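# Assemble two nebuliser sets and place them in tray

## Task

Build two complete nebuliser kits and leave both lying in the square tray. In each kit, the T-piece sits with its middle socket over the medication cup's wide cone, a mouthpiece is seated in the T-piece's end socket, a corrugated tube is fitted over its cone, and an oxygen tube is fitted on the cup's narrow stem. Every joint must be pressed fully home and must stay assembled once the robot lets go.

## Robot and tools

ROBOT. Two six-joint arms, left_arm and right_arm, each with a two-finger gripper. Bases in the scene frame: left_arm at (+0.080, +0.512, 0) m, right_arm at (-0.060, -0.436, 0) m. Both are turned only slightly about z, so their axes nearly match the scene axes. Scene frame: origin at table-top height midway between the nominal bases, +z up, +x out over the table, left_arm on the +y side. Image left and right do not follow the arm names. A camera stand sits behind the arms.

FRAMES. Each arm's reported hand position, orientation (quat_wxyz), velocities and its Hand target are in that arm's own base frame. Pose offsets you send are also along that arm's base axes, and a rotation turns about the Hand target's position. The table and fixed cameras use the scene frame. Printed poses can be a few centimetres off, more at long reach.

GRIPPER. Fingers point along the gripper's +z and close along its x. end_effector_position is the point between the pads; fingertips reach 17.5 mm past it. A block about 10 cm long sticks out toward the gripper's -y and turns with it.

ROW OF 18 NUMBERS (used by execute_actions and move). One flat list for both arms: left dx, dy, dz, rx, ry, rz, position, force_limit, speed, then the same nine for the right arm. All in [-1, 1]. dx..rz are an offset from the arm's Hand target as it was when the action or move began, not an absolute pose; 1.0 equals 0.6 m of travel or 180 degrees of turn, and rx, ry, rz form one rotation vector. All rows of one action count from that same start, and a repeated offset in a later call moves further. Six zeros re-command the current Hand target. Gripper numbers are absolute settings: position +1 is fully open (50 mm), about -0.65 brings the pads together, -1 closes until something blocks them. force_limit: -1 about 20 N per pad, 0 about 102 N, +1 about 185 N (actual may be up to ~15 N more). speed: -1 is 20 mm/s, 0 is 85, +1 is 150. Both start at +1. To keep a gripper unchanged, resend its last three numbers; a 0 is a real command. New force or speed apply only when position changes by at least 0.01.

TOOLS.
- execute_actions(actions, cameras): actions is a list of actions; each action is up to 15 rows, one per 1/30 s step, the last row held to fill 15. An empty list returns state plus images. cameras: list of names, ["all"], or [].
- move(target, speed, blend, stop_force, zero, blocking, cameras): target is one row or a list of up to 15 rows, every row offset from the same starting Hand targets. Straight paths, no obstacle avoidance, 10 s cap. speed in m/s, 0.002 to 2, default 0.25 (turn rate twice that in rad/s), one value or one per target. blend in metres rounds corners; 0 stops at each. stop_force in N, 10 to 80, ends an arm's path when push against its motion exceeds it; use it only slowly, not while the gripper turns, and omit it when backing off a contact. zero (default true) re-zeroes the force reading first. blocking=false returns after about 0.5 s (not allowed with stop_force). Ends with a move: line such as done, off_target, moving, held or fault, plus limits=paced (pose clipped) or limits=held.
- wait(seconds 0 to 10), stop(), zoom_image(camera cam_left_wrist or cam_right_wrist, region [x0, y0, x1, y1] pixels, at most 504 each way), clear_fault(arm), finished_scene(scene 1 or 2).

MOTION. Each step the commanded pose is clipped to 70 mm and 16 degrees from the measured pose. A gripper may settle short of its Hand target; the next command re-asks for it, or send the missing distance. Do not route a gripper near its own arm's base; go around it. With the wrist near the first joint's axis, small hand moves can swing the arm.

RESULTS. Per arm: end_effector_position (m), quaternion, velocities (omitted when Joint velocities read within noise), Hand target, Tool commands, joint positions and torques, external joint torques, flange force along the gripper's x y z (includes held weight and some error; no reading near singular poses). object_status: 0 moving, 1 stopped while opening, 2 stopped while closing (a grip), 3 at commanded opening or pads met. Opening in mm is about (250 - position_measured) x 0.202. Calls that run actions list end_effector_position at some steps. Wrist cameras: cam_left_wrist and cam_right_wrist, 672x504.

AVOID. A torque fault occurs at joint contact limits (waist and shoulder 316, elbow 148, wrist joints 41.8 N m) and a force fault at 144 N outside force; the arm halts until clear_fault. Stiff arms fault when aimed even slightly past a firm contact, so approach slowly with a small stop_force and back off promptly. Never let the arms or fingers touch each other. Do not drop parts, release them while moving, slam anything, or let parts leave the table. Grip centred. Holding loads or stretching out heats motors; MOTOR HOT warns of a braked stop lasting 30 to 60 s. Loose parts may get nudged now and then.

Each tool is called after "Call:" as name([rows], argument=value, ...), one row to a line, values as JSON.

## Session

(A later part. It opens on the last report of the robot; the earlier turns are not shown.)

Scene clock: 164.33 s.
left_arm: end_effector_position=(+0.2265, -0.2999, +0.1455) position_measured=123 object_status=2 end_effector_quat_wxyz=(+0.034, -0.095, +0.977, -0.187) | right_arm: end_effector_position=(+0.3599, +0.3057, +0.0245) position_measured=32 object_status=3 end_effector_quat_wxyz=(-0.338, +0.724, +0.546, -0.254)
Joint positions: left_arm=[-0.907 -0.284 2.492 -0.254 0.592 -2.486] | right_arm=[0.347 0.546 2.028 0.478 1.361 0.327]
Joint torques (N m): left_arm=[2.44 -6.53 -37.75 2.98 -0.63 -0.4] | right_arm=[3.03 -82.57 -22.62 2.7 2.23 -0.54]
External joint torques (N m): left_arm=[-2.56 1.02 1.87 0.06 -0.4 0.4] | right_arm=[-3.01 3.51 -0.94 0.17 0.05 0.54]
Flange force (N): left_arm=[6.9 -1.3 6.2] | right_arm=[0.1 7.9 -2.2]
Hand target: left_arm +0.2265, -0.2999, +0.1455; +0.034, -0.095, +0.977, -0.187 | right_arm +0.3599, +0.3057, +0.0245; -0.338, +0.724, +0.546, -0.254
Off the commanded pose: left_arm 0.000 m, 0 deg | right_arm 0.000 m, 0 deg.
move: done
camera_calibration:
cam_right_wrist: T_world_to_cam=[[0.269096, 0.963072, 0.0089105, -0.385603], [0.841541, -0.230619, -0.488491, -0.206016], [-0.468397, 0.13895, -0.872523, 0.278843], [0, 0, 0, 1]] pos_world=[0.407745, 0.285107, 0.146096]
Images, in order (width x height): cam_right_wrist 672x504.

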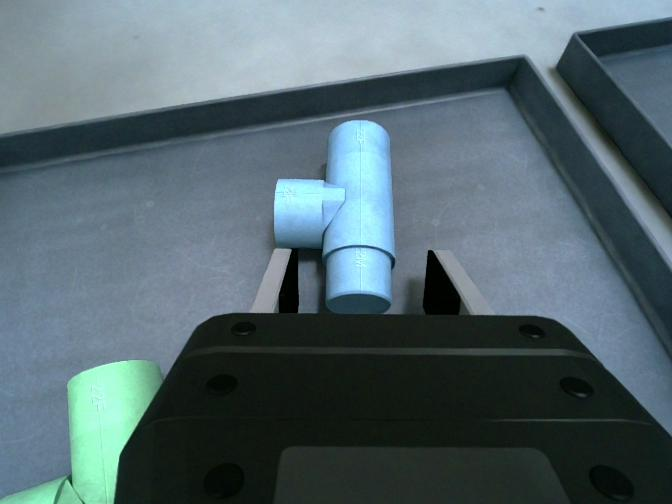

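Call:
move(target=[0,0,0,0,0,0,-1,-0.2,-0.6,0,0,0,0,0,0,-1,-0.2,-0.6], cameras=["cam_right_wrist"])

Scene clock: 165.37 s.
left_arm: end_effector_position=(+0.2265, -0.2999, +0.1455) position_measured=123 object_status=2 end_effector_quat_wxyz=(+0.034, -0.095, +0.977, -0.187) | right_arm: end_effector_position=(+0.3599, +0.3057, +0.0245) position_measured=148 object_status=2 end_effector_quat_wxyz=(-0.338, +0.724, +0.546, -0.254)
Joint positions: left_arm=[-0.907 -0.284 2.492 -0.254 0.592 -2.486] | right_arm=[0.347 0.546 2.028 0.478 1.361 0.327]
Joint torques (N m): left_arm=[2.28 -6.56 -37.51 2.96 -0.64 -0.43] | right_arm=[2.96 -82.67 -22.77 2.63 2.21 -0.62]
External joint torques (N m): left_arm=[-2.38 0.81 1.38 0.1 -0.4 0.42] | right_arm=[-2.96 3.6 -0.78 0.24 0.07 0.62]
Flange force (N): left_arm=[6.2 -1.6 5.3] | right_arm=[0.1 7.8 -2.0]
Hand target: left_arm +0.2265, -0.2999, +0.1455; +0.034, -0.095, +0.977, -0.187 | right_arm +0.3599, +0.3057, +0.0245; -0.338, +0.724, +0.546, -0.254
Off the commanded pose: left_arm 0.000 m, 0 deg | right_arm 0.000 m, 0 deg.
move: done
camera_calibration:
cam_right_wrist: T_world_to_cam=[[0.269097, 0.963072, 0.00891093, -0.385603], [0.841518, -0.230612, -0.488534, -0.206002], [-0.468438, 0.138961, -0.8725, 0.278853], [0, 0, 0, 1]] pos_world=[0.407745, 0.285107, 0.146096]
Images, in order (width x height): cam_right_wrist 672x504.

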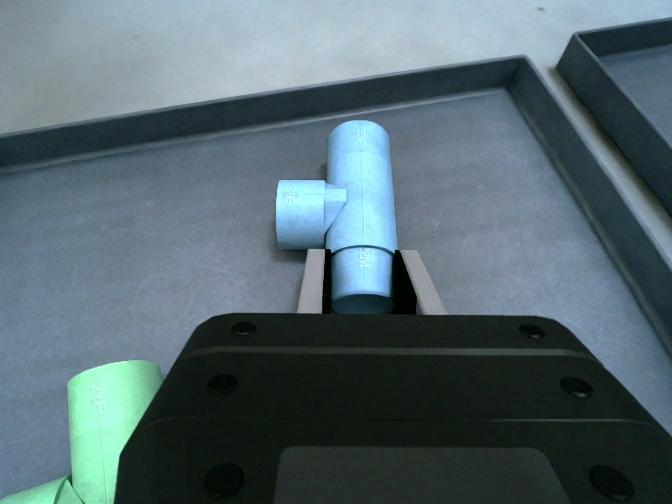

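Call:
move([
  [0,0,0,0,0,0,-1,-0.2,-0.6,0,0,0.18,0,0,0,-1,-0.2,-0.6],
  [0.4362,0.0665,-0.0212,0.0554,0.005,-0.0576,-1,-0.2,-0.6,0.439,0.3172,0.1758,0,0,-0.4111,-1,-0.2,-0.6],
], speed=[0.2,0.35], blend=[0.02,0], cameras=["cam_right_wrist","cam_left_wrist"])

Scene clock: 169.93 s.
left_arm: end_effector_position=(+0.4882, -0.2600, +0.1328) position_measured=123 object_status=2 end_effector_quat_wxyz=(+0.018, -0.005, +0.995, -0.103) | right_arm: end_effector_position=(+0.6233, +0.4960, +0.1300) position_measured=148 object_status=2 end_effector_quat_wxyz=(-0.423, +0.906, +0.000, +0.001)
Joint positions: left_arm=[-0.464 0.131 2.116 -0.239 0.782 -1.885] | right_arm=[0.363 0.466 1.876 1.209 0.871 1.064]
Joint torques (N m): left_arm=[2.32 -47.62 -35.56 2.75 0.05 -0.4] | right_arm=[3.01 -86.84 -34.71 2.47 1.17 -0.66]
External joint torques (N m): left_arm=[-2.18 -0.6 1.53 0.13 -0.38 0.4] | right_arm=[-2.94 3.09 -0.83 0.27 0 0.66]
Flange force (N): left_arm=[5.1 -1.4 1.8] | right_arm=[6.8 2.5 0.5]
Hand target: left_arm +0.4882, -0.2600, +0.1328; +0.018, -0.005, +0.995, -0.103 | right_arm +0.6233, +0.4960, +0.1300; -0.423, +0.906, +0.000, +0.001
Off the commanded pose: left_arm 0.000 m, 0 deg | right_arm 0.000 m, 0 deg.
move: done
camera_calibration:
cam_left_wrist: T_world_to_cam=[[-0.998583, -0.0199734, -0.0493285, 0.500442], [-0.0275782, 0.986948, 0.15866, 0.264745], [0.0455157, 0.159795, -0.9861, 0.28621], [0, 0, 0, 1]] pos_world=[0.494007, -0.297029, 0.264914]
cam_right_wrist: T_world_to_cam=[[0.999937, 0.00681526, 0.00890437, -0.621878], [0.0102968, -0.872503, -0.4885, 0.504205], [0.00443984, 0.488561, -0.872519, -0.000280898], [0, 0, 0, 1]] pos_world=[0.616648, 0.444296, 0.251596]

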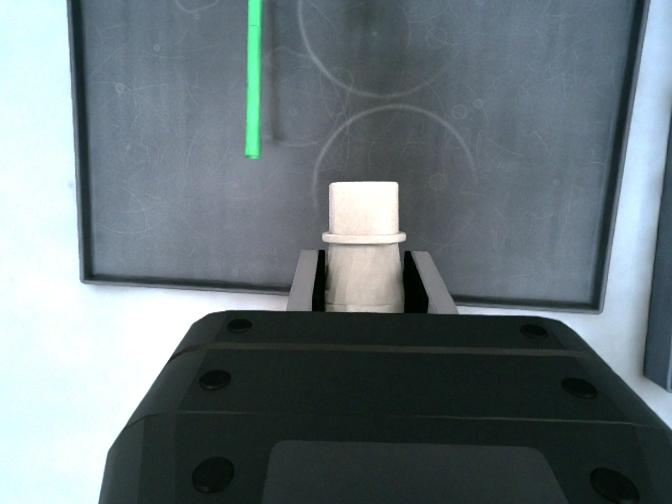

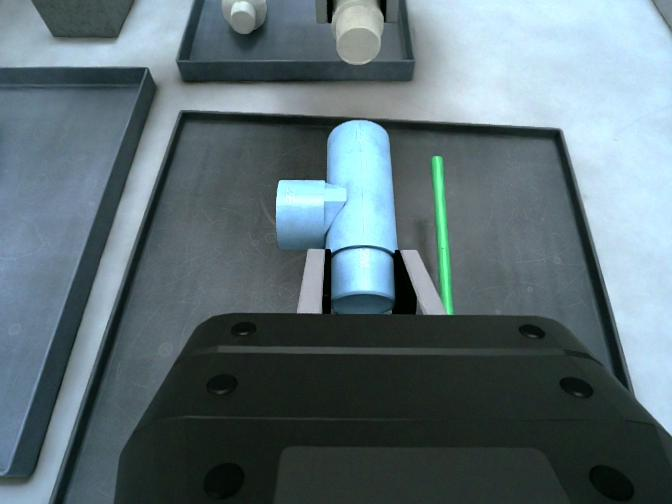

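Call:
zoom_image(camera="cam_left_wrist", region=[290, 160, 440, 320])

Call:
zoom_image(camera="cam_right_wrist", region=[240, 0, 460, 320])

Scaled by 3.150 from the camera's 672x504 image, which has a finer 960x720 frame.

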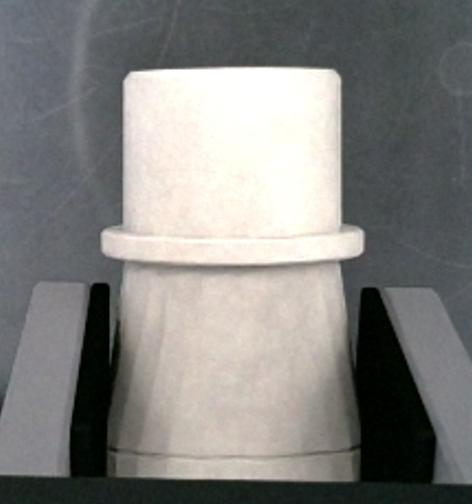

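Scaled by 1.575 from the camera's 672x504 image, which has a finer 960x720 frame.

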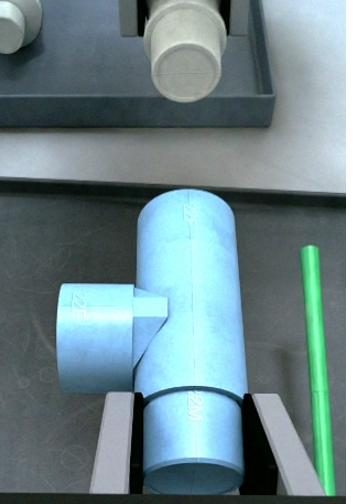

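Call:
move(target=[0,-0.1083,0,0,0,0,-1,-0.2,-0.6,0,0,0,0,0,0,-1,-0.2,-0.6], speed=0.12, cameras=["cam_right_wrist","cam_left_wrist"])

Call:
zoom_image(camera="cam_right_wrist", region=[260, 40, 460, 240])

Scene clock: 172.43 s.
left_arm: end_effector_position=(+0.4882, -0.3250, +0.1328) position_measured=123 object_status=2 end_effector_quat_wxyz=(+0.018, -0.005, +0.995, -0.103) | right_arm: end_effector_position=(+0.6233, +0.4960, +0.1300) position_measured=148 object_status=2 end_effector_quat_wxyz=(-0.423, +0.906, +0.000, +0.001)
Joint positions: left_arm=[-0.571 0.173 2.066 -0.221 0.772 -2.003] | right_arm=[0.363 0.466 1.876 1.209 0.871 1.064]
Joint torques (N m): left_arm=[2.12 -52.17 -36.29 2.9 0 -0.43] | right_arm=[3.52 -87.04 -34.65 2.51 1.11 -0.64]
External joint torques (N m): left_arm=[-2.14 -0.53 1.79 0.05 -0.4 0.43] | right_arm=[-3.53 3.3 -0.93 0.23 0.05 0.64]
Flange force (N): left_arm=[5.4 -0.2 1.9] | right_arm=[7.6 3.1 0.1]
Hand target: left_arm +0.4882, -0.3250, +0.1328; +0.018, -0.005, +0.995, -0.103 | right_arm +0.6233, +0.4960, +0.1300; -0.423, +0.906, +0.000, +0.001
Off the commanded pose: left_arm 0.000 m, 0 deg | right_arm 0.000 m, 0 deg.
move: done
camera_calibration:
cam_left_wrist: T_world_to_cam=[[-0.998587, -0.019988, -0.0492298, 0.499112], [-0.0275769, 0.986948, 0.158662, 0.328812], [0.0454159, 0.159796, -0.986105, 0.296533], [0, 0, 0, 1]] pos_world=[0.494008, -0.361929, 0.264814]
cam_right_wrist: T_world_to_cam=[[0.999937, 0.00681526, 0.00890437, -0.621878], [0.0102968, -0.872503, -0.4885, 0.504205], [0.00443984, 0.488561, -0.872519, -0.000280898], [0, 0, 0, 1]] pos_world=[0.616648, 0.444296, 0.251596]

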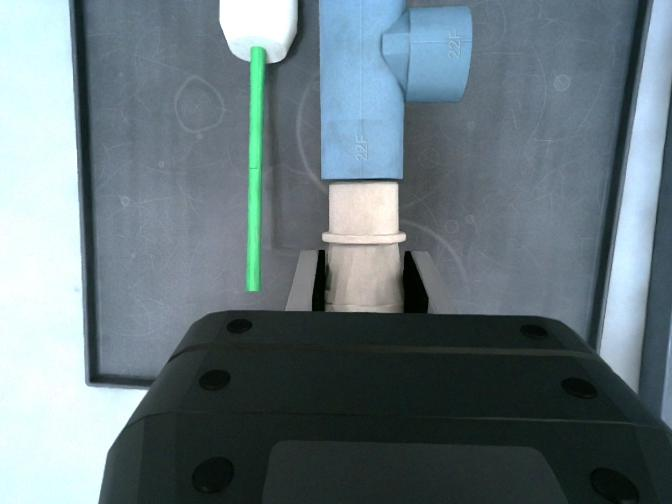

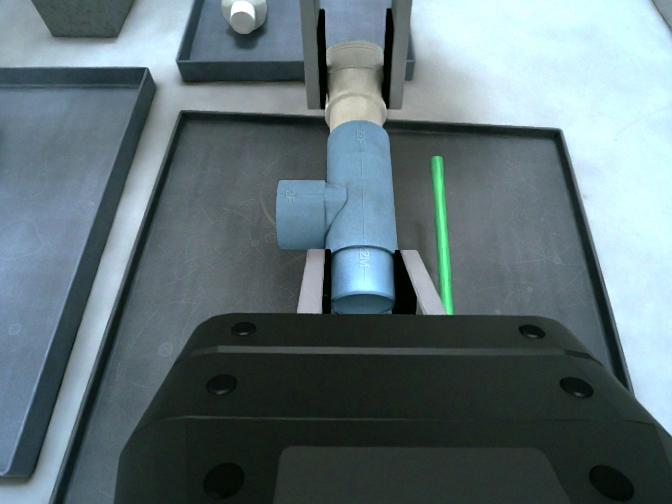

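Scaled by 2.520 from the camera's 672x504 image, which has a finer 960x720 frame.

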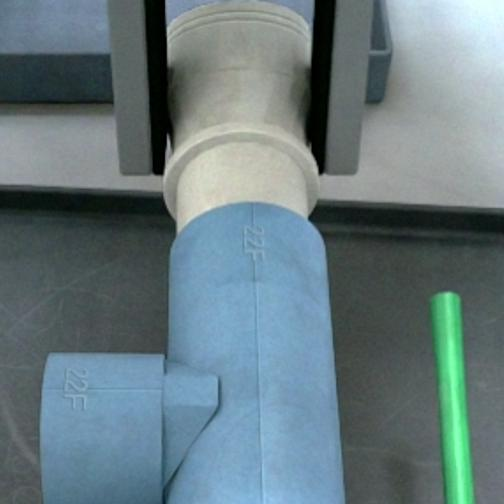

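Call:
move(target=[0.001,-0.0367,0,0,0,0,-1,-0.2,-0.6,0,0,0,0,0,0,-1,-0.2,-0.6], speed=0.012, stop_force=14)

Scene clock: 174.70 s.
left_arm: end_effector_position=(+0.4886, -0.3409, +0.1327) position_measured=123 object_status=2 end_effector_quat_wxyz=(+0.018, -0.005, +0.995, -0.103) | right_arm: end_effector_position=(+0.6233, +0.4960, +0.1300) position_measured=148 object_status=2 end_effector_quat_wxyz=(-0.423, +0.906, +0.000, +0.001)
Joint positions: left_arm=[-0.594 0.185 2.051 -0.216 0.771 -2.03] | right_arm=[0.363 0.466 1.876 1.209 0.871 1.064]
Joint torques (N m): left_arm=[-9.13 -53.41 -40.04 -0.96 -0.99 -0.17] | right_arm=[12.09 -88.38 -42.55 5.99 1.27 -0.39]
External joint torques (N m): left_arm=[9.12 -0.62 5.46 3.92 0.57 0.16] | right_arm=[-12.07 4.71 7.05 -3.25 -0.11 0.39]
Flange force (N): left_arm=[-0.2 18.1 -2.5] | right_arm=[1.3 16.6 -13.5]
Hand target: left_arm +0.4886, -0.3409, +0.1327; +0.018, -0.005, +0.995, -0.103 (not the last commanded pose) | right_arm +0.6233, +0.4960, +0.1300; -0.423, +0.906, +0.000, +0.001
Off the commanded pose: left_arm 0.006 m, 0 deg | right_arm 0.000 m, 0 deg.
move: contact (left_arm)

Call:
move([
  [0.00195,-0.0012,0,0,0.0278,0,-1,-0.2,-0.6,0,0,0,0,0,0,-1,-0.2,-0.6],
  [-0.00195,-0.0024,0,0,-0.0278,0,-1,-0.2,-0.6,0,0,0,0,0,0,-1,-0.2,-0.6],
  [0.00195,-0.0036,0,0,0.0278,0,-1,-0.2,-0.6,0,0,0,0,0,0,-1,-0.2,-0.6],
  [-0.00195,-0.0048,0,0,-0.0278,0,-1,-0.2,-0.6,0,0,0,0,0,0,-1,-0.2,-0.6],
  [0,-0.006,0,0,0,0,-1,-0.2,-0.6,0,0,0,0,0,0,-1,-0.2,-0.6],
], speed=0.12, cameras=["cam_left_wrist"])

Call:
zoom_image(camera="cam_left_wrist", region=[290, 130, 440, 320])

Scene clock: 179.00 s.
left_arm: end_effector_position=(+0.4886, -0.3445, +0.1327) position_measured=123 object_status=2 end_effector_quat_wxyz=(+0.018, -0.005, +0.995, -0.103) | right_arm: end_effector_position=(+0.6233, +0.4960, +0.1300) position_measured=148 object_status=2 end_effector_quat_wxyz=(-0.423, +0.906, +0.000, +0.001)
Joint positions: left_arm=[-0.6 0.187 2.048 -0.215 0.771 -2.036] | right_arm=[0.363 0.466 1.876 1.209 0.871 1.064]
Joint torques (N m): left_arm=[-39.1 -55.23 -63.55 -12.96 -8.6 -0.19] | right_arm=[50.31 -88.2 -56.9 13.88 5.54 -0.69]
External joint torques (N m): left_arm=[39.13 0.33 28.88 15.93 8.18 0.19] | right_arm=[-50.25 4.49 21.33 -11.14 -4.38 0.69]
Flange force (N): left_arm=[1.2 79.5 -14.1] | right_arm=[-1.6 56.4 -63.5]
Hand target: left_arm +0.4886, -0.3445, +0.1327; +0.018, -0.005, +0.995, -0.103 | right_arm +0.6233, +0.4960, +0.1300; -0.423, +0.906, +0.000, +0.001
Off the commanded pose: left_arm 0.000 m, 0 deg | right_arm 0.000 m, 0 deg.
move: done
camera_calibration:
cam_left_wrist: T_world_to_cam=[[-0.998588, -0.0199774, -0.0492323, 0.499125], [-0.0275759, 0.986916, 0.158858, 0.348104], [0.0454146, 0.159991, -0.986073, 0.299713], [0, 0, 0, 1]] pos_world=[0.494408, -0.381529, 0.264813]
Images, in order (width x height): cam_left_wrist 672x504.

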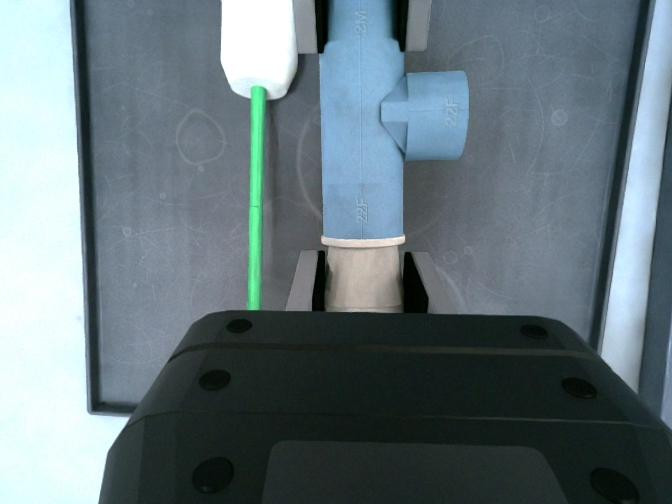

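Scaled by 2.653 from the camera's 672x504 image, which has a finer 960x720 frame.

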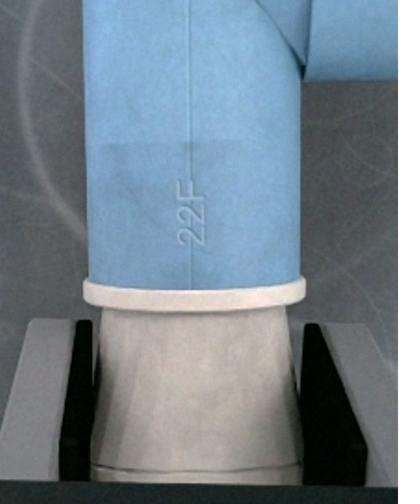

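Call:
move(target=[0,0.0045,0,0,0,0,-1,-0.2,-0.6,0,0,0,0,0,0,-1,-0.2,-0.6], speed=0.05)

Scene clock: 179.97 s.
left_arm: end_effector_position=(+0.4886, -0.3419, +0.1328) position_measured=123 object_status=2 end_effector_quat_wxyz=(+0.018, -0.005, +0.995, -0.103) | right_arm: end_effector_position=(+0.6232, +0.4962, +0.1300) position_measured=148 object_status=2 end_effector_quat_wxyz=(-0.423, +0.906, +0.000, +0.001)
Joint positions: left_arm=[-0.596 0.186 2.05 -0.216 0.771 -2.032] | right_arm=[0.363 0.466 1.876 1.21 0.871 1.064]
Joint torques (N m): left_arm=[0.29 -53.15 -33.13 2.33 1.6 -0.37] | right_arm=[0.8 -87.97 -37.76 3.1 -0.42 -0.8]
External joint torques (N m): left_arm=[-0.07 -1.45 -1.64 0.66 -2.02 0.37] | right_arm=[-0.68 4.61 2.3 -0.37 1.58 0.81]
Flange force (N): left_arm=[0.0 -0.1 0.9] | right_arm=[3.1 3.5 1.3]
Hand target: left_arm +0.4886, -0.3418, +0.1327; +0.018, -0.005, +0.995, -0.103 | right_arm +0.6233, +0.4960, +0.1300; -0.423, +0.906, +0.000, +0.001
Off the commanded pose: left_arm 0.000 m, 0 deg | right_arm 0.000 m, 0 deg.
move: done

Call:
move([
  [0,0,0,0,0,0,-1,-0.2,-0.6,0,0,0,0,0,0,0.406,0.2,-0.6],
  [0,0,0,0,0,0,-1,-0.2,-0.6,0,-0.1277,0.1072,0,0,0,0.406,0.2,-0.6],
], speed=0.2, cameras=["cam_left_wrist"])

Scene clock: 181.47 s.
left_arm: end_effector_position=(+0.4886, -0.3418, +0.1327) position_measured=123 object_status=2 end_effector_quat_wxyz=(+0.018, -0.005, +0.995, -0.103) | right_arm: end_effector_position=(+0.6232, +0.4194, +0.1943) position_measured=92 object_status=3 end_effector_quat_wxyz=(-0.423, +0.906, +0.000, +0.001)
Joint positions: left_arm=[-0.596 0.186 2.05 -0.215 0.771 -2.032] | right_arm=[0.253 0.359 1.892 1.099 0.983 1.126]
Joint torques (N m): left_arm=[2.24 -53.67 -36.27 2.86 -0.03 -0.41] | right_arm=[3.57 -77.85 -36.61 3.07 0.94 -0.61]
External joint torques (N m): left_arm=[-2.07 -1.03 1.74 0.11 -0.38 0.4] | right_arm=[-3.59 2.82 -0.85 0.3 0.08 0.61]
Flange force (N): left_arm=[5.9 0.2 1.1] | right_arm=[6.7 3.2 -1.4]
Hand target: left_arm +0.4886, -0.3418, +0.1327; +0.018, -0.005, +0.995, -0.103 | right_arm +0.6233, +0.4194, +0.1943; -0.423, +0.906, +0.000, +0.001
Off the commanded pose: left_arm 0.000 m, 0 deg | right_arm 0.000 m, 0 deg.
move: done
camera_calibration:
cam_left_wrist: T_world_to_cam=[[-0.998587, -0.0199824, -0.049233, 0.499177], [-0.0275809, 0.986916, 0.158858, 0.345441], [0.0454145, 0.159991, -0.986073, 0.299281], [0, 0, 0, 1]] pos_world=[0.494408, -0.378829, 0.264813]
Images, in order (width x height): cam_left_wrist 672x504.

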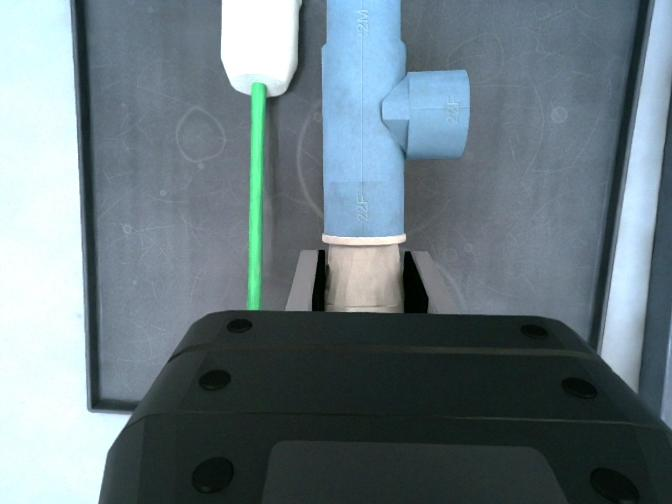

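Call:
move([
  [-0.0035,0.1083,-0.088,0,0,-0.1556,-1,-0.2,-0.6,-0.1775,-0.9147,-0.1172,-0.0654,-0.0654,0.4969,0.406,0.2,-0.6],
  [-0.0035,0.1083,-0.1715,0,0,-0.1556,-1,-0.2,-0.6,-0.1775,-0.9147,-0.1172,-0.0654,-0.0654,0.4969,0.406,0.2,-0.6],
], speed=[0.45,0.1], cameras=["cam_right_wrist","cam_left_wrist"])

Scene clock: 186.40 s.
left_arm: end_effector_position=(+0.4865, -0.2768, +0.0298) position_measured=123 object_status=2 end_effector_quat_wxyz=(-0.008, +0.236, +0.966, -0.104) | right_arm: end_effector_position=(+0.5168, -0.1294, +0.1240) position_measured=92 object_status=3 end_effector_quat_wxyz=(-0.213, +0.674, +0.675, -0.212)
Joint positions: left_arm=[-0.473 0.313 2.132 -0.327 0.691 -1.312] | right_arm=[-0.237 0.435 1.819 -0.135 1.486 -0.185]
Joint torques (N m): left_arm=[2.33 -59.45 -28.69 2.13 0.49 -0.42] | right_arm=[3.06 -80.59 -31.26 2.81 1.75 -0.61]
External joint torques (N m): left_arm=[-2.18 -1.1 1.24 0.1 -0.43 0.41] | right_arm=[-2.9 3.53 -0.8 0.24 0.04 0.61]
Flange force (N): left_arm=[4.0 -3.6 0.8] | right_arm=[-4.4 6.2 -0.4]
Hand target: left_arm +0.4865, -0.2768, +0.0298; -0.008, +0.236, +0.966, -0.104 | right_arm +0.5168, -0.1294, +0.1240; -0.213, +0.674, +0.675, -0.212
Off the commanded pose: left_arm 0.000 m, 0 deg | right_arm 0.000 m, 0 deg.
move: done
camera_calibration:
cam_left_wrist: T_world_to_cam=[[-0.891018, 0.451296, -0.0491766, 0.571464], [0.439122, 0.884285, 0.158781, 0.0421678], [0.115144, 0.119883, -0.986088, 0.142488], [0, 0, 0, 1]] pos_world=[0.474262, -0.31227, 0.161913]
cam_right_wrist: T_world_to_cam=[[-0.00898491, 0.999936, 0.00686182, 0.139103], [0.969198, 0.0103973, -0.246065, -0.454648], [-0.24612, 0.0044396, -0.969229, 0.379403], [0, 0, 0, 1]] pos_world=[0.535273, -0.136052, 0.254901]

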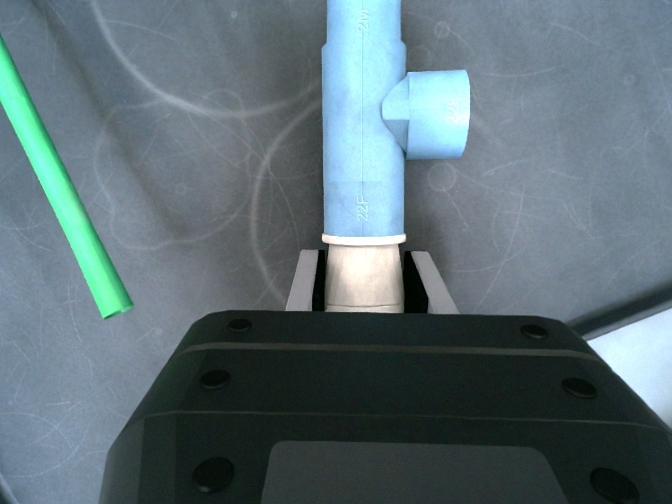

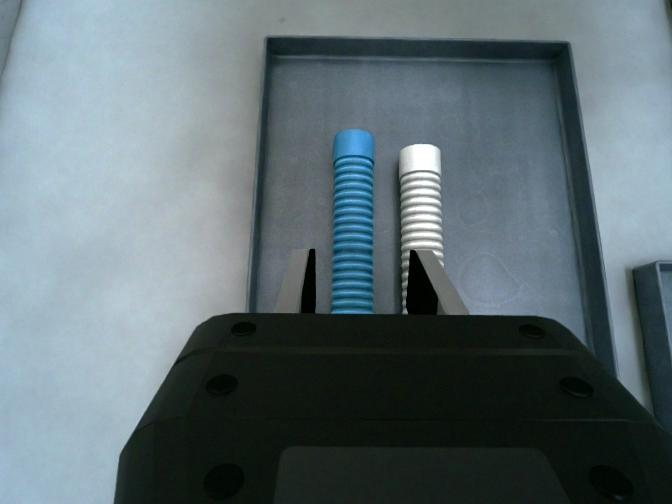

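Call:
zoom_image(camera="cam_right_wrist", region=[300, 110, 460, 320])

Scaled by 2.400 from the camera's 672x504 image, which has a finer 960x720 frame.

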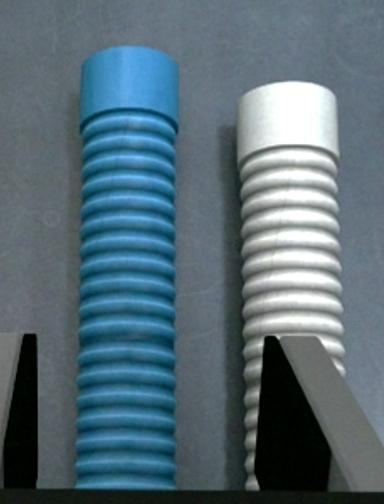

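Call:
move([
  [0,0,0,0,0,0,-1,-0.2,-0.6,-0.0557,0.0019,-0.0818,0,0,-0.0039,0.406,0.2,-0.6],
  [0,0,0,0,0,0,-1,-0.2,-0.6,-0.1113,0.0038,-0.1637,0,0,-0.0039,0.406,0.2,-0.6],
], speed=[0.25,0.12], blend=[0.02,0], cameras=["cam_right_wrist"])

Call:
zoom_image(camera="cam_right_wrist", region=[260, 110, 470, 320])

Scene clock: 188.33 s.
left_arm: end_effector_position=(+0.4865, -0.2768, +0.0298) position_measured=123 object_status=2 end_effector_quat_wxyz=(-0.008, +0.236, +0.966, -0.104) | right_arm: end_effector_position=(+0.4500, -0.1272, +0.0258) position_measured=92 object_status=3 end_effector_quat_wxyz=(-0.214, +0.678, +0.671, -0.211)
Joint positions: left_arm=[-0.473 0.313 2.132 -0.327 0.691 -1.312] | right_arm=[-0.262 0.476 2 -0.148 1.265 -0.162]
Joint torques (N m): left_arm=[2.64 -59.98 -28.74 2.18 0.5 -0.38] | right_arm=[3.59 -77.46 -24.32 2.22 1.73 -0.58]
External joint torques (N m): left_arm=[-2.41 -0.08 1.51 0.05 -0.43 0.37] | right_arm=[-3.56 3.3 -0.7 0.19 0.08 0.58]
Flange force (N): left_arm=[3.3 -3.7 2.6] | right_arm=[-5.7 5.5 1.4]
Hand target: left_arm +0.4865, -0.2768, +0.0298; -0.008, +0.236, +0.966, -0.104 | right_arm +0.4500, -0.1271, +0.0258; -0.214, +0.678, +0.671, -0.211
Off the commanded pose: left_arm 0.000 m, 0 deg | right_arm 0.000 m, 0 deg.
move: done
camera_calibration:
cam_right_wrist: T_world_to_cam=[[0.00328771, 0.999971, 0.00686365, 0.131351], [0.969245, -0.00149754, -0.246093, -0.41566], [-0.246076, 0.00746165, -0.969222, 0.268044], [0, 0, 0, 1]] pos_world=[0.468404, -0.13397, 0.156601]
Images, in order (width x height): cam_right_wrist 672x504.

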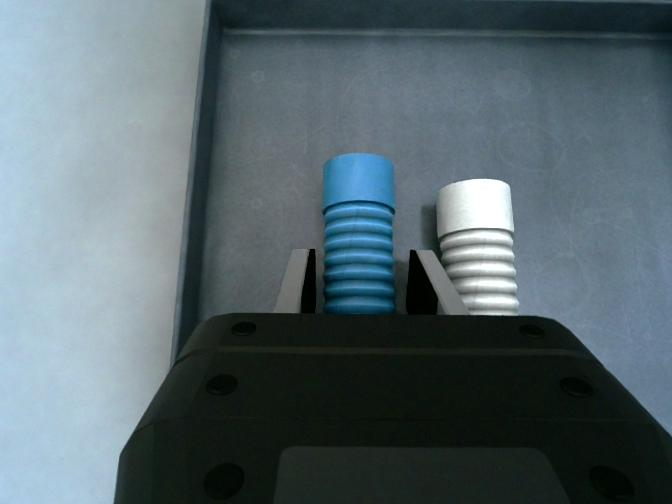

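Scaled by 2.400 from the camera's 672x504 image, which has a finer 960x720 frame.

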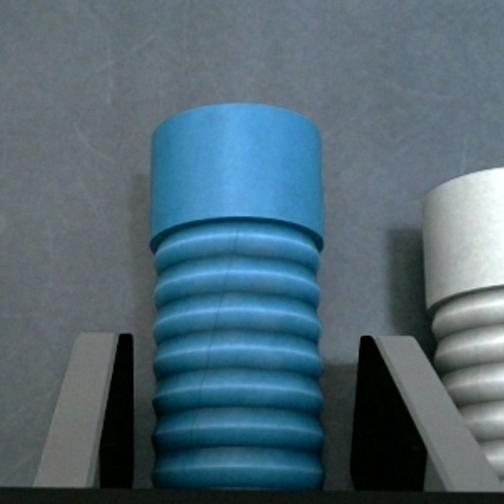

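Call:
move([
  [0,0,0,0,0,0,-1,-0.2,-0.6,0,0,0,0,0,0,-1,0.2,-0.6],
  [0,0,0,0,0,0,-1,-0.2,-0.6,0,0,0.18,0,0,0,-1,0.2,-0.6],
], speed=[0.2,0.2], cameras=["cam_right_wrist"])

Scene clock: 190.07 s.
left_arm: end_effector_position=(+0.4865, -0.2768, +0.0298) position_measured=123 object_status=2 end_effector_quat_wxyz=(-0.008, +0.236, +0.966, -0.104) | right_arm: end_effector_position=(+0.4500, -0.1271, +0.1338) position_measured=143 object_status=2 end_effector_quat_wxyz=(-0.214, +0.678, +0.671, -0.211)
Joint positions: left_arm=[-0.473 0.313 2.132 -0.327 0.691 -1.312] | right_arm=[-0.262 0.339 1.944 -0.142 1.456 -0.191]
Joint torques (N m): left_arm=[2.43 -59.44 -28.86 2.14 0.49 -0.4] | right_arm=[3.14 -70.45 -30.3 2.77 1.76 -0.58]
External joint torques (N m): left_arm=[-2.39 -0.96 1.35 0.09 -0.43 0.39] | right_arm=[-3.04 3.44 -0.98 0.19 0.03 0.58]
Flange force (N): left_arm=[4.1 -3.9 1.2] | right_arm=[-5.1 6.2 -0.3]
Hand target: left_arm +0.4865, -0.2768, +0.0298; -0.008, +0.236, +0.966, -0.104 | right_arm +0.4500, -0.1271, +0.1338; -0.214, +0.678, +0.671, -0.211
Off the commanded pose: left_arm 0.000 m, 0 deg | right_arm 0.000 m, 0 deg.
move: done
camera_calibration:
cam_right_wrist: T_world_to_cam=[[0.00338468, 0.999971, 0.00683922, 0.130571], [0.969245, -0.00159754, -0.246094, -0.389071], [-0.246076, 0.00746183, -0.969222, 0.372817], [0, 0, 0, 1]] pos_world=[0.468404, -0.13397, 0.264701]
Images, in order (width x height): cam_right_wrist 672x504.

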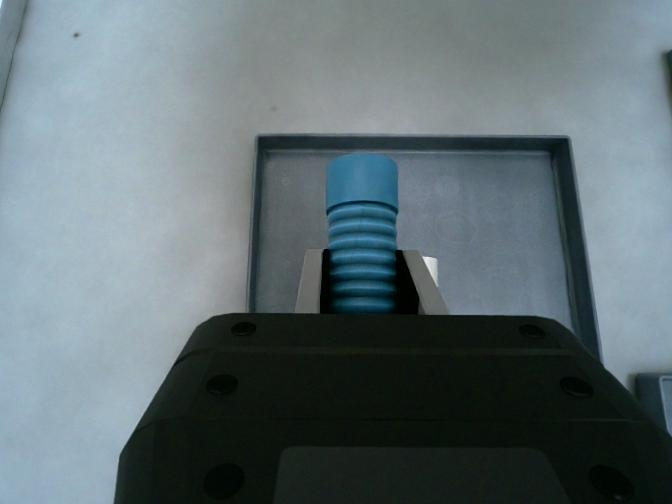

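Call:
move([
  [0,0,0,0,0,0,-1,-0.2,-0.6,0.0667,0.44,0.06,0,0,-0.3,-1,0.2,-0.6],
  [0,0,0,0,0,0,-1,-0.2,-0.6,0.1333,0.8785,0.0437,0,0,-0.6517,-1,0.2,-0.6],
], speed=0.5, blend=[0.05,0], cameras=["cam_right_wrist"])

Scene clock: 193.07 s.
left_arm: end_effector_position=(+0.4865, -0.2768, +0.0298) position_measured=123 object_status=2 end_effector_quat_wxyz=(-0.008, +0.236, +0.966, -0.104) | right_arm: end_effector_position=(+0.5300, +0.3999, +0.1600) position_measured=143 object_status=2 end_effector_quat_wxyz=(-0.292, +0.925, -0.230, +0.074)
Joint positions: left_arm=[-0.473 0.313 2.132 -0.327 0.691 -1.312] | right_arm=[0.444 0.154 2.134 0.826 0.482 1.829]
Joint torques (N m): left_arm=[2.29 -59.9 -28.74 2.14 0.51 -0.36] | right_arm=[3.29 -56.13 -36.04 2.89 -0.5 -0.55]
External joint torques (N m): left_arm=[-2.22 -0.34 1.54 0.07 -0.43 0.36] | right_arm=[-3.32 2.82 -0.97 0.19 0.01 0.55]
Flange force (N): left_arm=[3.7 -3.5 2.1] | right_arm=[7.6 -0.7 2.2]
Hand target: left_arm +0.4865, -0.2768, +0.0298; -0.008, +0.236, +0.966, -0.104 | right_arm +0.5300, +0.4000, +0.1600; -0.292, +0.925, -0.230, +0.073
Off the commanded pose: left_arm 0.000 m, 0 deg | right_arm 0.000 m, 0 deg.
move: done
camera_calibration:
cam_right_wrist: T_world_to_cam=[[0.886977, -0.461761, 0.00701244, -0.280674], [-0.446035, -0.860506, -0.246134, 0.634273], [0.119689, 0.215187, -0.96921, 0.137037], [0, 0, 0, 1]] pos_world=[0.515458, 0.386703, 0.290902]
Images, in order (width x height): cam_right_wrist 672x504.

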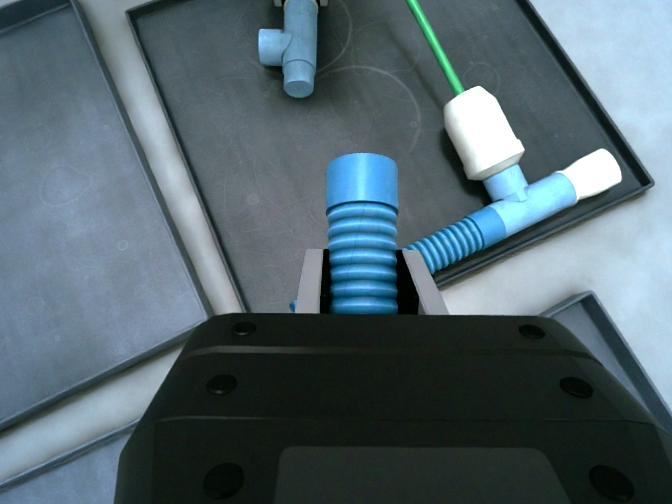

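Call:
move(target=[0,0,0.062,0,0,0,-1,-0.2,-0.6,0.0387,0.2075,-0.161,0,0,0,-1,0.2,-0.6], speed=0.15, cameras=["cam_right_wrist","cam_left_wrist"])

Call:
zoom_image(camera="cam_right_wrist", region=[260, 0, 460, 320])

Scene clock: 195.87 s.
left_arm: end_effector_position=(+0.4865, -0.2768, +0.0670) position_measured=123 object_status=2 end_effector_quat_wxyz=(-0.008, +0.236, +0.966, -0.104) | right_arm: end_effector_position=(+0.5532, +0.5245, +0.0634) position_measured=143 object_status=2 end_effector_quat_wxyz=(-0.292, +0.925, -0.230, +0.073)
Joint positions: left_arm=[-0.473 0.26 2.109 -0.301 0.762 -1.347] | right_arm=[0.615 0.397 2.031 1.049 0.301 1.719]
Joint torques (N m): left_arm=[2.06 -57.04 -31.39 2.37 0.45 -0.41] | right_arm=[3.01 -77.99 -32.62 2.09 -0.3 -0.6]
External joint torques (N m): left_arm=[-2.07 0.05 1.58 0.05 -0.4 0.41] | right_arm=[-3.03 3.15 -0.89 -0.11 0.02 0.6]
Flange force (N): left_arm=[3.2 -2.9 2.8] | right_arm=[0.0 0.0 0.0]
Hand target: left_arm +0.4865, -0.2768, +0.0670; -0.008, +0.236, +0.966, -0.104 | right_arm +0.5532, +0.5245, +0.0634; -0.292, +0.925, -0.230, +0.073
Off the commanded pose: left_arm 0.000 m, 0 deg | right_arm 0.000 m, 0 deg.
move: done
camera_calibration:
cam_left_wrist: T_world_to_cam=[[-0.891009, 0.451306, -0.0492646, 0.573309], [0.439116, 0.88428, 0.158825, 0.0362541], [0.115242, 0.119881, -0.986077, 0.179121], [0, 0, 0, 1]] pos_world=[0.474261, -0.31227, 0.199113]
cam_right_wrist: T_world_to_cam=[[0.887043, -0.461636, 0.00681744, -0.243101], [-0.445956, -0.860548, -0.246131, 0.728042], [0.11949, 0.215288, -0.969213, 0.0138776], [0, 0, 0, 1]] pos_world=[0.538658, 0.511303, 0.194301]

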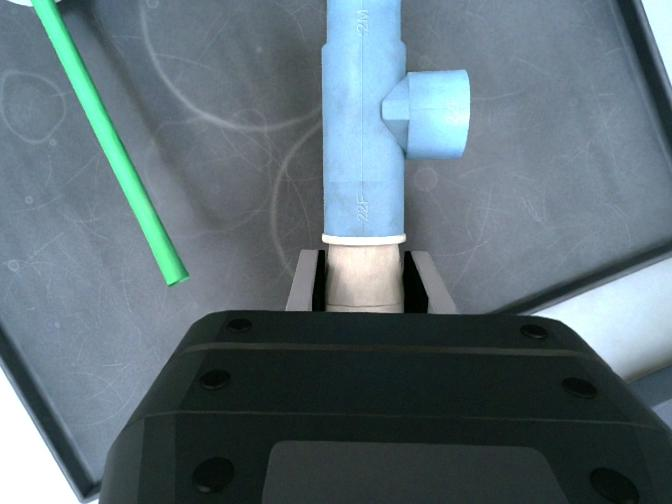

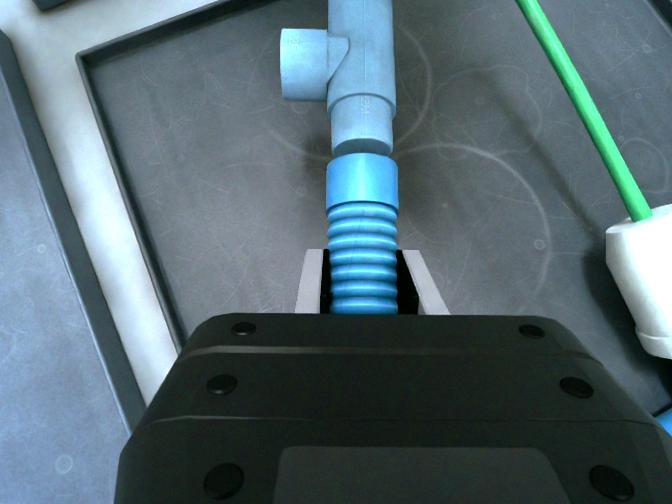

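Scaled by 1.575 from the camera's 672x504 image, which has a finer 960x720 frame.

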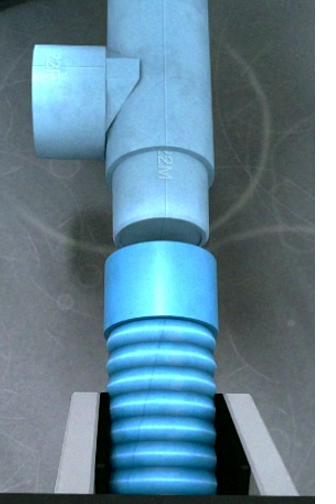

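Call:
move(target=[-0.0229,-0.0463,0,0,0,0,-1,-0.2,-0.6,0,0,0,0,0,0,-1,0.2,-0.6], speed=0.013, stop_force=14, cameras=["cam_right_wrist"])

Call:
zoom_image(camera="cam_right_wrist", region=[260, 40, 460, 320])

Scene clock: 197.80 s.
left_arm: end_effector_position=(+0.4830, -0.2839, +0.0670) position_measured=123 object_status=2 end_effector_quat_wxyz=(-0.008, +0.236, +0.966, -0.104) | right_arm: end_effector_position=(+0.5532, +0.5244, +0.0634) position_measured=143 object_status=2 end_effector_quat_wxyz=(-0.292, +0.925, -0.230, +0.073)
Joint positions: left_arm=[-0.487 0.26 2.11 -0.302 0.759 -1.361] | right_arm=[0.615 0.397 2.031 1.049 0.301 1.719]
Joint torques (N m): left_arm=[-12.22 -58.34 -32.65 -2.9 2.15 -0.35] | right_arm=[9.06 -78.07 -46.71 3.43 -1.29 -0.6]
External joint torques (N m): left_arm=[12.29 1.17 2.74 5.34 -2.12 0.35] | right_arm=[-9.2 3.15 13.11 -1.44 1 0.6]
Flange force (N): left_arm=[3.7 22.5 -0.3] | right_arm=[0.0 0.0 0.0]
Hand target: left_arm +0.4830, -0.2839, +0.0670; -0.008, +0.236, +0.966, -0.104 (not the last commanded pose) | right_arm +0.5532, +0.5245, +0.0634; -0.292, +0.925, -0.230, +0.073
Off the commanded pose: left_arm 0.023 m, 0 deg | right_arm 0.000 m, 0 deg.
move: contact (left_arm)
camera_calibration:
cam_right_wrist: T_world_to_cam=[[0.887038, -0.461646, 0.00686221, -0.243148], [-0.445966, -0.860567, -0.246047, 0.72793], [0.119492, 0.215193, -0.969234, 0.0138539], [0, 0, 0, 1]] pos_world=[0.538658, 0.511203, 0.194201]
Images, in order (width x height): cam_right_wrist 672x504.

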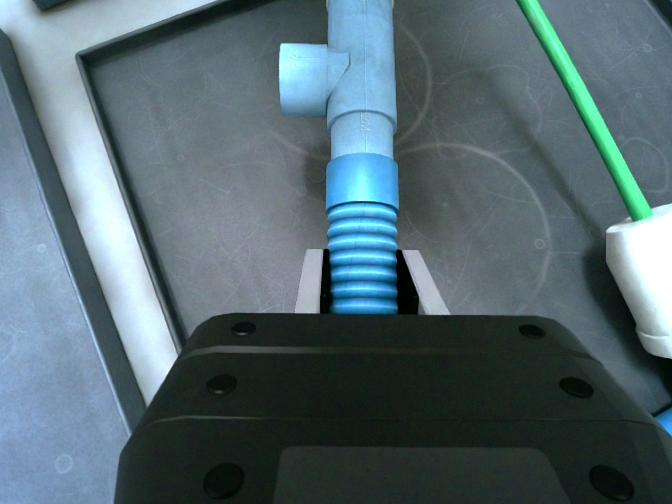

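Scaled by 1.800 from the camera's 672x504 image, which has a finer 960x720 frame.

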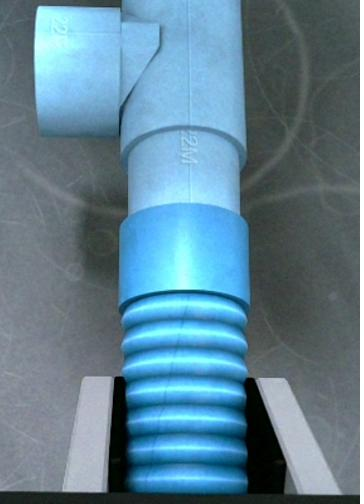

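Call:
zoom_image(camera="cam_right_wrist", region=[310, 100, 415, 220])

Scaled by 4.200 from the camera's 672x504 image, which has a finer 960x720 frame.

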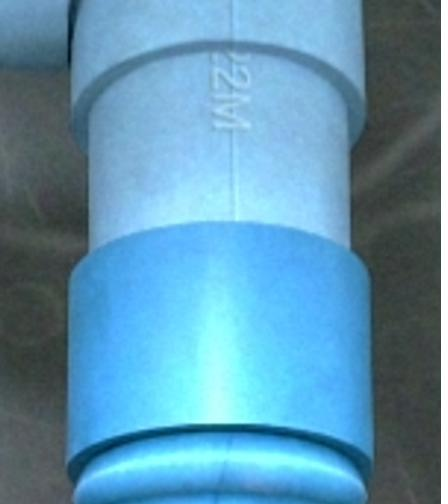

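Call:
wait(seconds=0.1, cameras=["cam_left_wrist"])

Call:
zoom_image(camera="cam_left_wrist", region=[300, 0, 480, 135])

Call:
zoom_image(camera="cam_left_wrist", region=[300, 125, 480, 260])

Scene clock: 200.77 s.
left_arm: end_effector_position=(+0.4830, -0.2839, +0.0670) position_measured=123 object_status=2 end_effector_quat_wxyz=(-0.008, +0.236, +0.966, -0.104) | right_arm: end_effector_position=(+0.5532, +0.5244, +0.0634) position_measured=143 object_status=2 end_effector_quat_wxyz=(-0.292, +0.925, -0.230, +0.073)
Joint positions: left_arm=[-0.487 0.26 2.11 -0.302 0.759 -1.361] | right_arm=[0.615 0.397 2.031 1.049 0.301 1.719]
Joint torques (N m): left_arm=[-12.1 -58.26 -32.68 -2.91 2.16 -0.4] | right_arm=[9.33 -77.91 -46.84 3.48 -1.29 -0.58]
External joint torques (N m): left_arm=[12.21 1.21 2.93 5.34 -2.12 0.4] | right_arm=[-9.33 2.91 13.28 -1.5 1 0.58]
Flange force (N): left_arm=[4.0 22.5 -0.1] | right_arm=[0.0 0.0 0.0]
Hand target: left_arm +0.4830, -0.2839, +0.0670; -0.008, +0.236, +0.966, -0.104 (not the last commanded pose) | right_arm +0.5532, +0.5245, +0.0634; -0.292, +0.925, -0.230, +0.073
Tool commands: left_gripper/position=-1.0 left_gripper/force_limit=-0.2 left_gripper/speed=-0.6 right_gripper/position=-1.0 right_gripper/force_limit=+0.2 right_gripper/speed=-0.6
Off the commanded pose: left_arm 0.023 m, 0 deg | right_arm 0.000 m, 0 deg.
wait: 0.10 s; at rest from the start
camera_calibration:
cam_left_wrist: T_world_to_cam=[[-0.891045, 0.451231, -0.0492817, 0.573347], [0.439039, 0.884317, 0.158835, 0.0440266], [0.115252, 0.119892, -0.986074, 0.180362], [0, 0, 0, 1]] pos_world=[0.470761, -0.31927, 0.199113]
Images, in order (width x height): cam_left_wrist 672x504.

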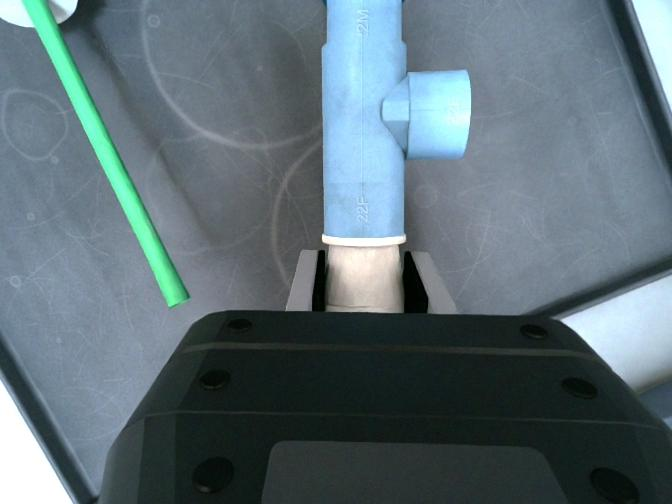

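Scaled by 2.800 from the camera's 672x504 image, which has a finer 960x720 frame.

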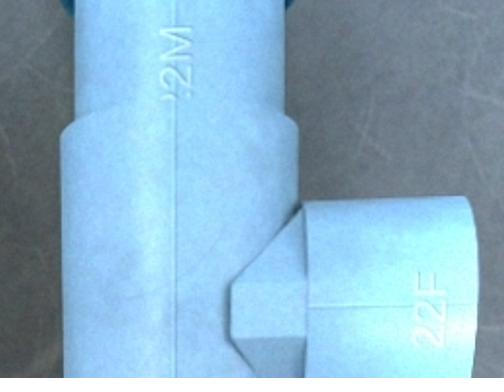

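Scaled by 2.800 from the camera's 672x504 image, which has a finer 960x720 frame.

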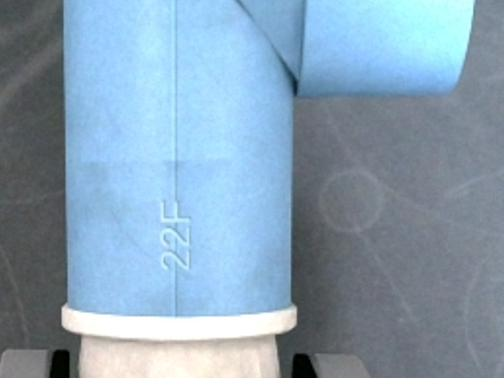

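Call:
move(target=[0.003,0.006,-0.0025,0,0,0,-1,-0.2,-0.6,0,0,0,0,0,0,-1,0.2,-0.6], speed=0.05)

Call:
move(target=[-0.0177,-0.0359,0,0,0,0,-1,-0.2,-0.6,0,0,0,0,0,0,-1,0.2,-0.6], speed=0.013, stop_force=14, cameras=["cam_right_wrist"])

Call:
zoom_image(camera="cam_right_wrist", region=[260, 40, 460, 320])

Scene clock: 203.40 s.
left_arm: end_effector_position=(+0.4848, -0.2803, +0.0655) position_measured=123 object_status=2 end_effector_quat_wxyz=(-0.008, +0.236, +0.966, -0.104) | right_arm: end_effector_position=(+0.5532, +0.5245, +0.0634) position_measured=143 object_status=2 end_effector_quat_wxyz=(-0.292, +0.925, -0.230, +0.073)
Joint positions: left_arm=[-0.48 0.262 2.11 -0.302 0.757 -1.352] | right_arm=[0.615 0.397 2.031 1.049 0.301 1.719]
Joint torques (N m): left_arm=[2.25 -57.16 -31.33 2.35 0.49 -0.4] | right_arm=[3.59 -78.24 -32.73 1.83 -0.31 -0.6]
External joint torques (N m): left_arm=[-2.29 -0.57 1.23 0.09 -0.47 0.4] | right_arm=[-3.72 3.5 -0.67 0.14 0.03 0.6]
Flange force (N): left_arm=[3.4 -3.5 1.9] | right_arm=[0.0 0.0 0.0]
Hand target: left_arm +0.4848, -0.2803, +0.0655; -0.008, +0.236, +0.966, -0.104 | right_arm +0.5532, +0.5245, +0.0634; -0.292, +0.925, -0.230, +0.073
Off the commanded pose: left_arm 0.000 m, 0 deg | right_arm 0.000 m, 0 deg.
move: done

Scene clock: 205.27 s.
left_arm: end_effector_position=(+0.4774, -0.2954, +0.0655) position_measured=123 object_status=2 end_effector_quat_wxyz=(-0.008, +0.236, +0.966, -0.104) | right_arm: end_effector_position=(+0.5532, +0.5245, +0.0634) position_measured=143 object_status=2 end_effector_quat_wxyz=(-0.292, +0.925, -0.230, +0.073)
Joint positions: left_arm=[-0.51 0.262 2.111 -0.303 0.751 -1.382] | right_arm=[0.615 0.397 2.031 1.049 0.301 1.719]
Joint torques (N m): left_arm=[-6.38 -56.61 -31.35 -0.73 1.4 -0.42] | right_arm=[7.01 -79.79 -42.62 2.96 -1.03 -0.58]
External joint torques (N m): left_arm=[6.21 -0.84 1.37 3.16 -1.39 0.41] | right_arm=[-6.96 4.59 9 -0.98 0.75 0.58]
Flange force (N): left_arm=[3.5 11.3 -1.7] | right_arm=[0.0 0.0 0.0]
Hand target: left_arm +0.4774, -0.2953, +0.0655; -0.008, +0.236, +0.966, -0.104 (not the last commanded pose) | right_arm +0.5532, +0.5245, +0.0634; -0.292, +0.925, -0.230, +0.073
Off the commanded pose: left_arm 0.007 m, 0 deg | right_arm 0.000 m, 0 deg.
move: contact (left_arm)
camera_calibration:
cam_right_wrist: T_world_to_cam=[[0.887043, -0.461636, 0.00681744, -0.243148], [-0.445956, -0.860548, -0.246131, 0.727956], [0.11949, 0.215288, -0.969213, 0.0138991], [0, 0, 0, 1]] pos_world=[0.538658, 0.511203, 0.194301]
Images, in order (width x height): cam_right_wrist 672x504.

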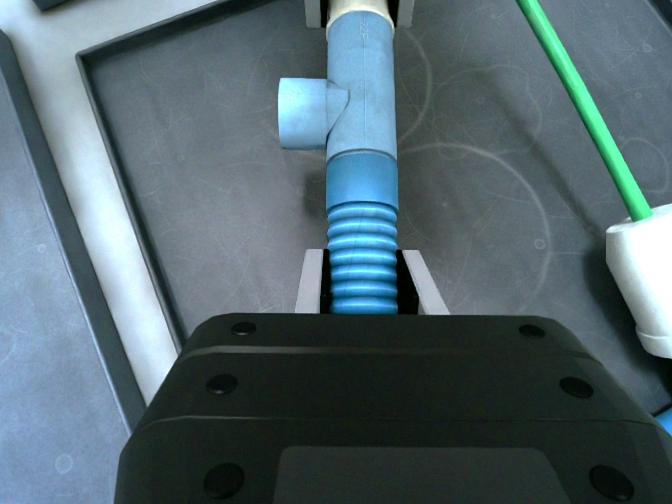

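Scaled by 1.800 from the camera's 672x504 image, which has a finer 960x720 frame.

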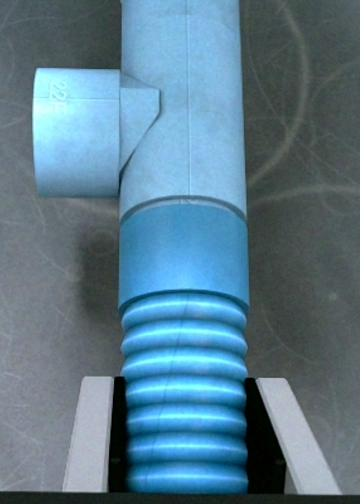

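Call:
move([
  [0.00122,-0.00194,0,0.0123,0.0249,0,-1,-0.2,-0.6,0,0,0,0,0,0,-1,0.2,-0.6],
  [-0.00281,-0.00129,0,-0.0123,-0.0249,0,-1,-0.2,-0.6,0,0,0,0,0,0,-1,0.2,-0.6],
  [0.00015,-0.00409,0,0.0123,0.0249,0,-1,-0.2,-0.6,0,0,0,0,0,0,-1,0.2,-0.6],
  [-0.00388,-0.00344,0,-0.0123,-0.0249,0,-1,-0.2,-0.6,0,0,0,0,0,0,-1,0.2,-0.6],
  [-0.00266,-0.00538,0,0,0,0,-1,-0.2,-0.6,0,0,0,0,0,0,-1,0.2,-0.6],
], speed=0.12, cameras=["cam_right_wrist"])

Call:
zoom_image(camera="cam_right_wrist", region=[300, 100, 425, 240])

Scene clock: 209.57 s.
left_arm: end_effector_position=(+0.4758, -0.2985, +0.0655) position_measured=123 object_status=2 end_effector_quat_wxyz=(-0.008, +0.236, +0.966, -0.104) | right_arm: end_effector_position=(+0.5531, +0.5244, +0.0633) position_measured=143 object_status=2 end_effector_quat_wxyz=(-0.292, +0.925, -0.230, +0.073)
Joint positions: left_arm=[-0.517 0.262 2.111 -0.303 0.749 -1.388] | right_arm=[0.615 0.397 2.032 1.049 0.301 1.719]
Joint torques (N m): left_arm=[-36.63 -55.84 -30.85 -11.7 5.82 -0.58] | right_arm=[18.34 -86.2 -77.87 6.62 -4.74 -0.74]
External joint torques (N m): left_arm=[36.7 -1.62 0.9 14.14 -5.81 0.57] | right_arm=[-18.36 11.4 44.4 -4.65 4.46 0.74]
Flange force (N): left_arm=[1.8 64.4 -12.6] | right_arm=[0.0 0.0 0.0]
Hand target: left_arm +0.4758, -0.2986, +0.0655; -0.008, +0.236, +0.966, -0.104 | right_arm +0.5532, +0.5245, +0.0634; -0.292, +0.925, -0.230, +0.073
Off the commanded pose: left_arm 0.000 m, 0 deg | right_arm 0.000 m, 0 deg.
move: done
camera_calibration:
cam_right_wrist: T_world_to_cam=[[0.887048, -0.461627, 0.00677628, -0.243147], [-0.445971, -0.860576, -0.246004, 0.72793], [0.119393, 0.215195, -0.969245, 0.0139078], [0, 0, 0, 1]] pos_world=[0.538658, 0.511203, 0.194201]
Images, in order (width x height): cam_right_wrist 672x504.

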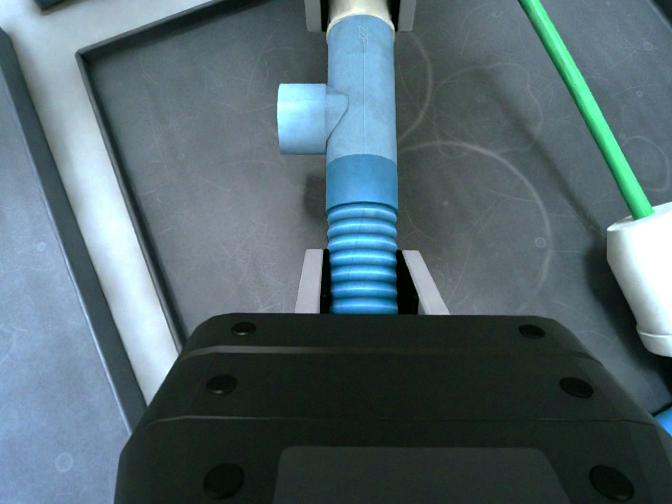

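Scaled by 3.600 from the camera's 672x504 image, which has a finer 960x720 frame.

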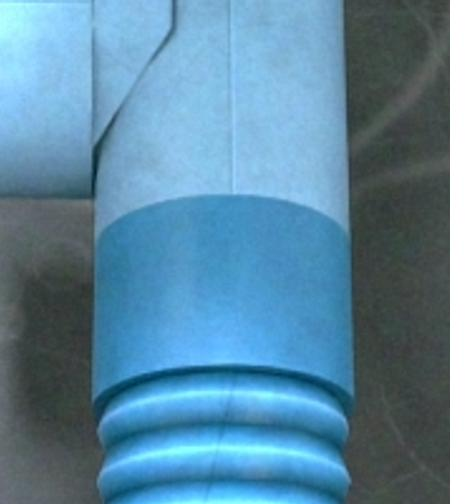

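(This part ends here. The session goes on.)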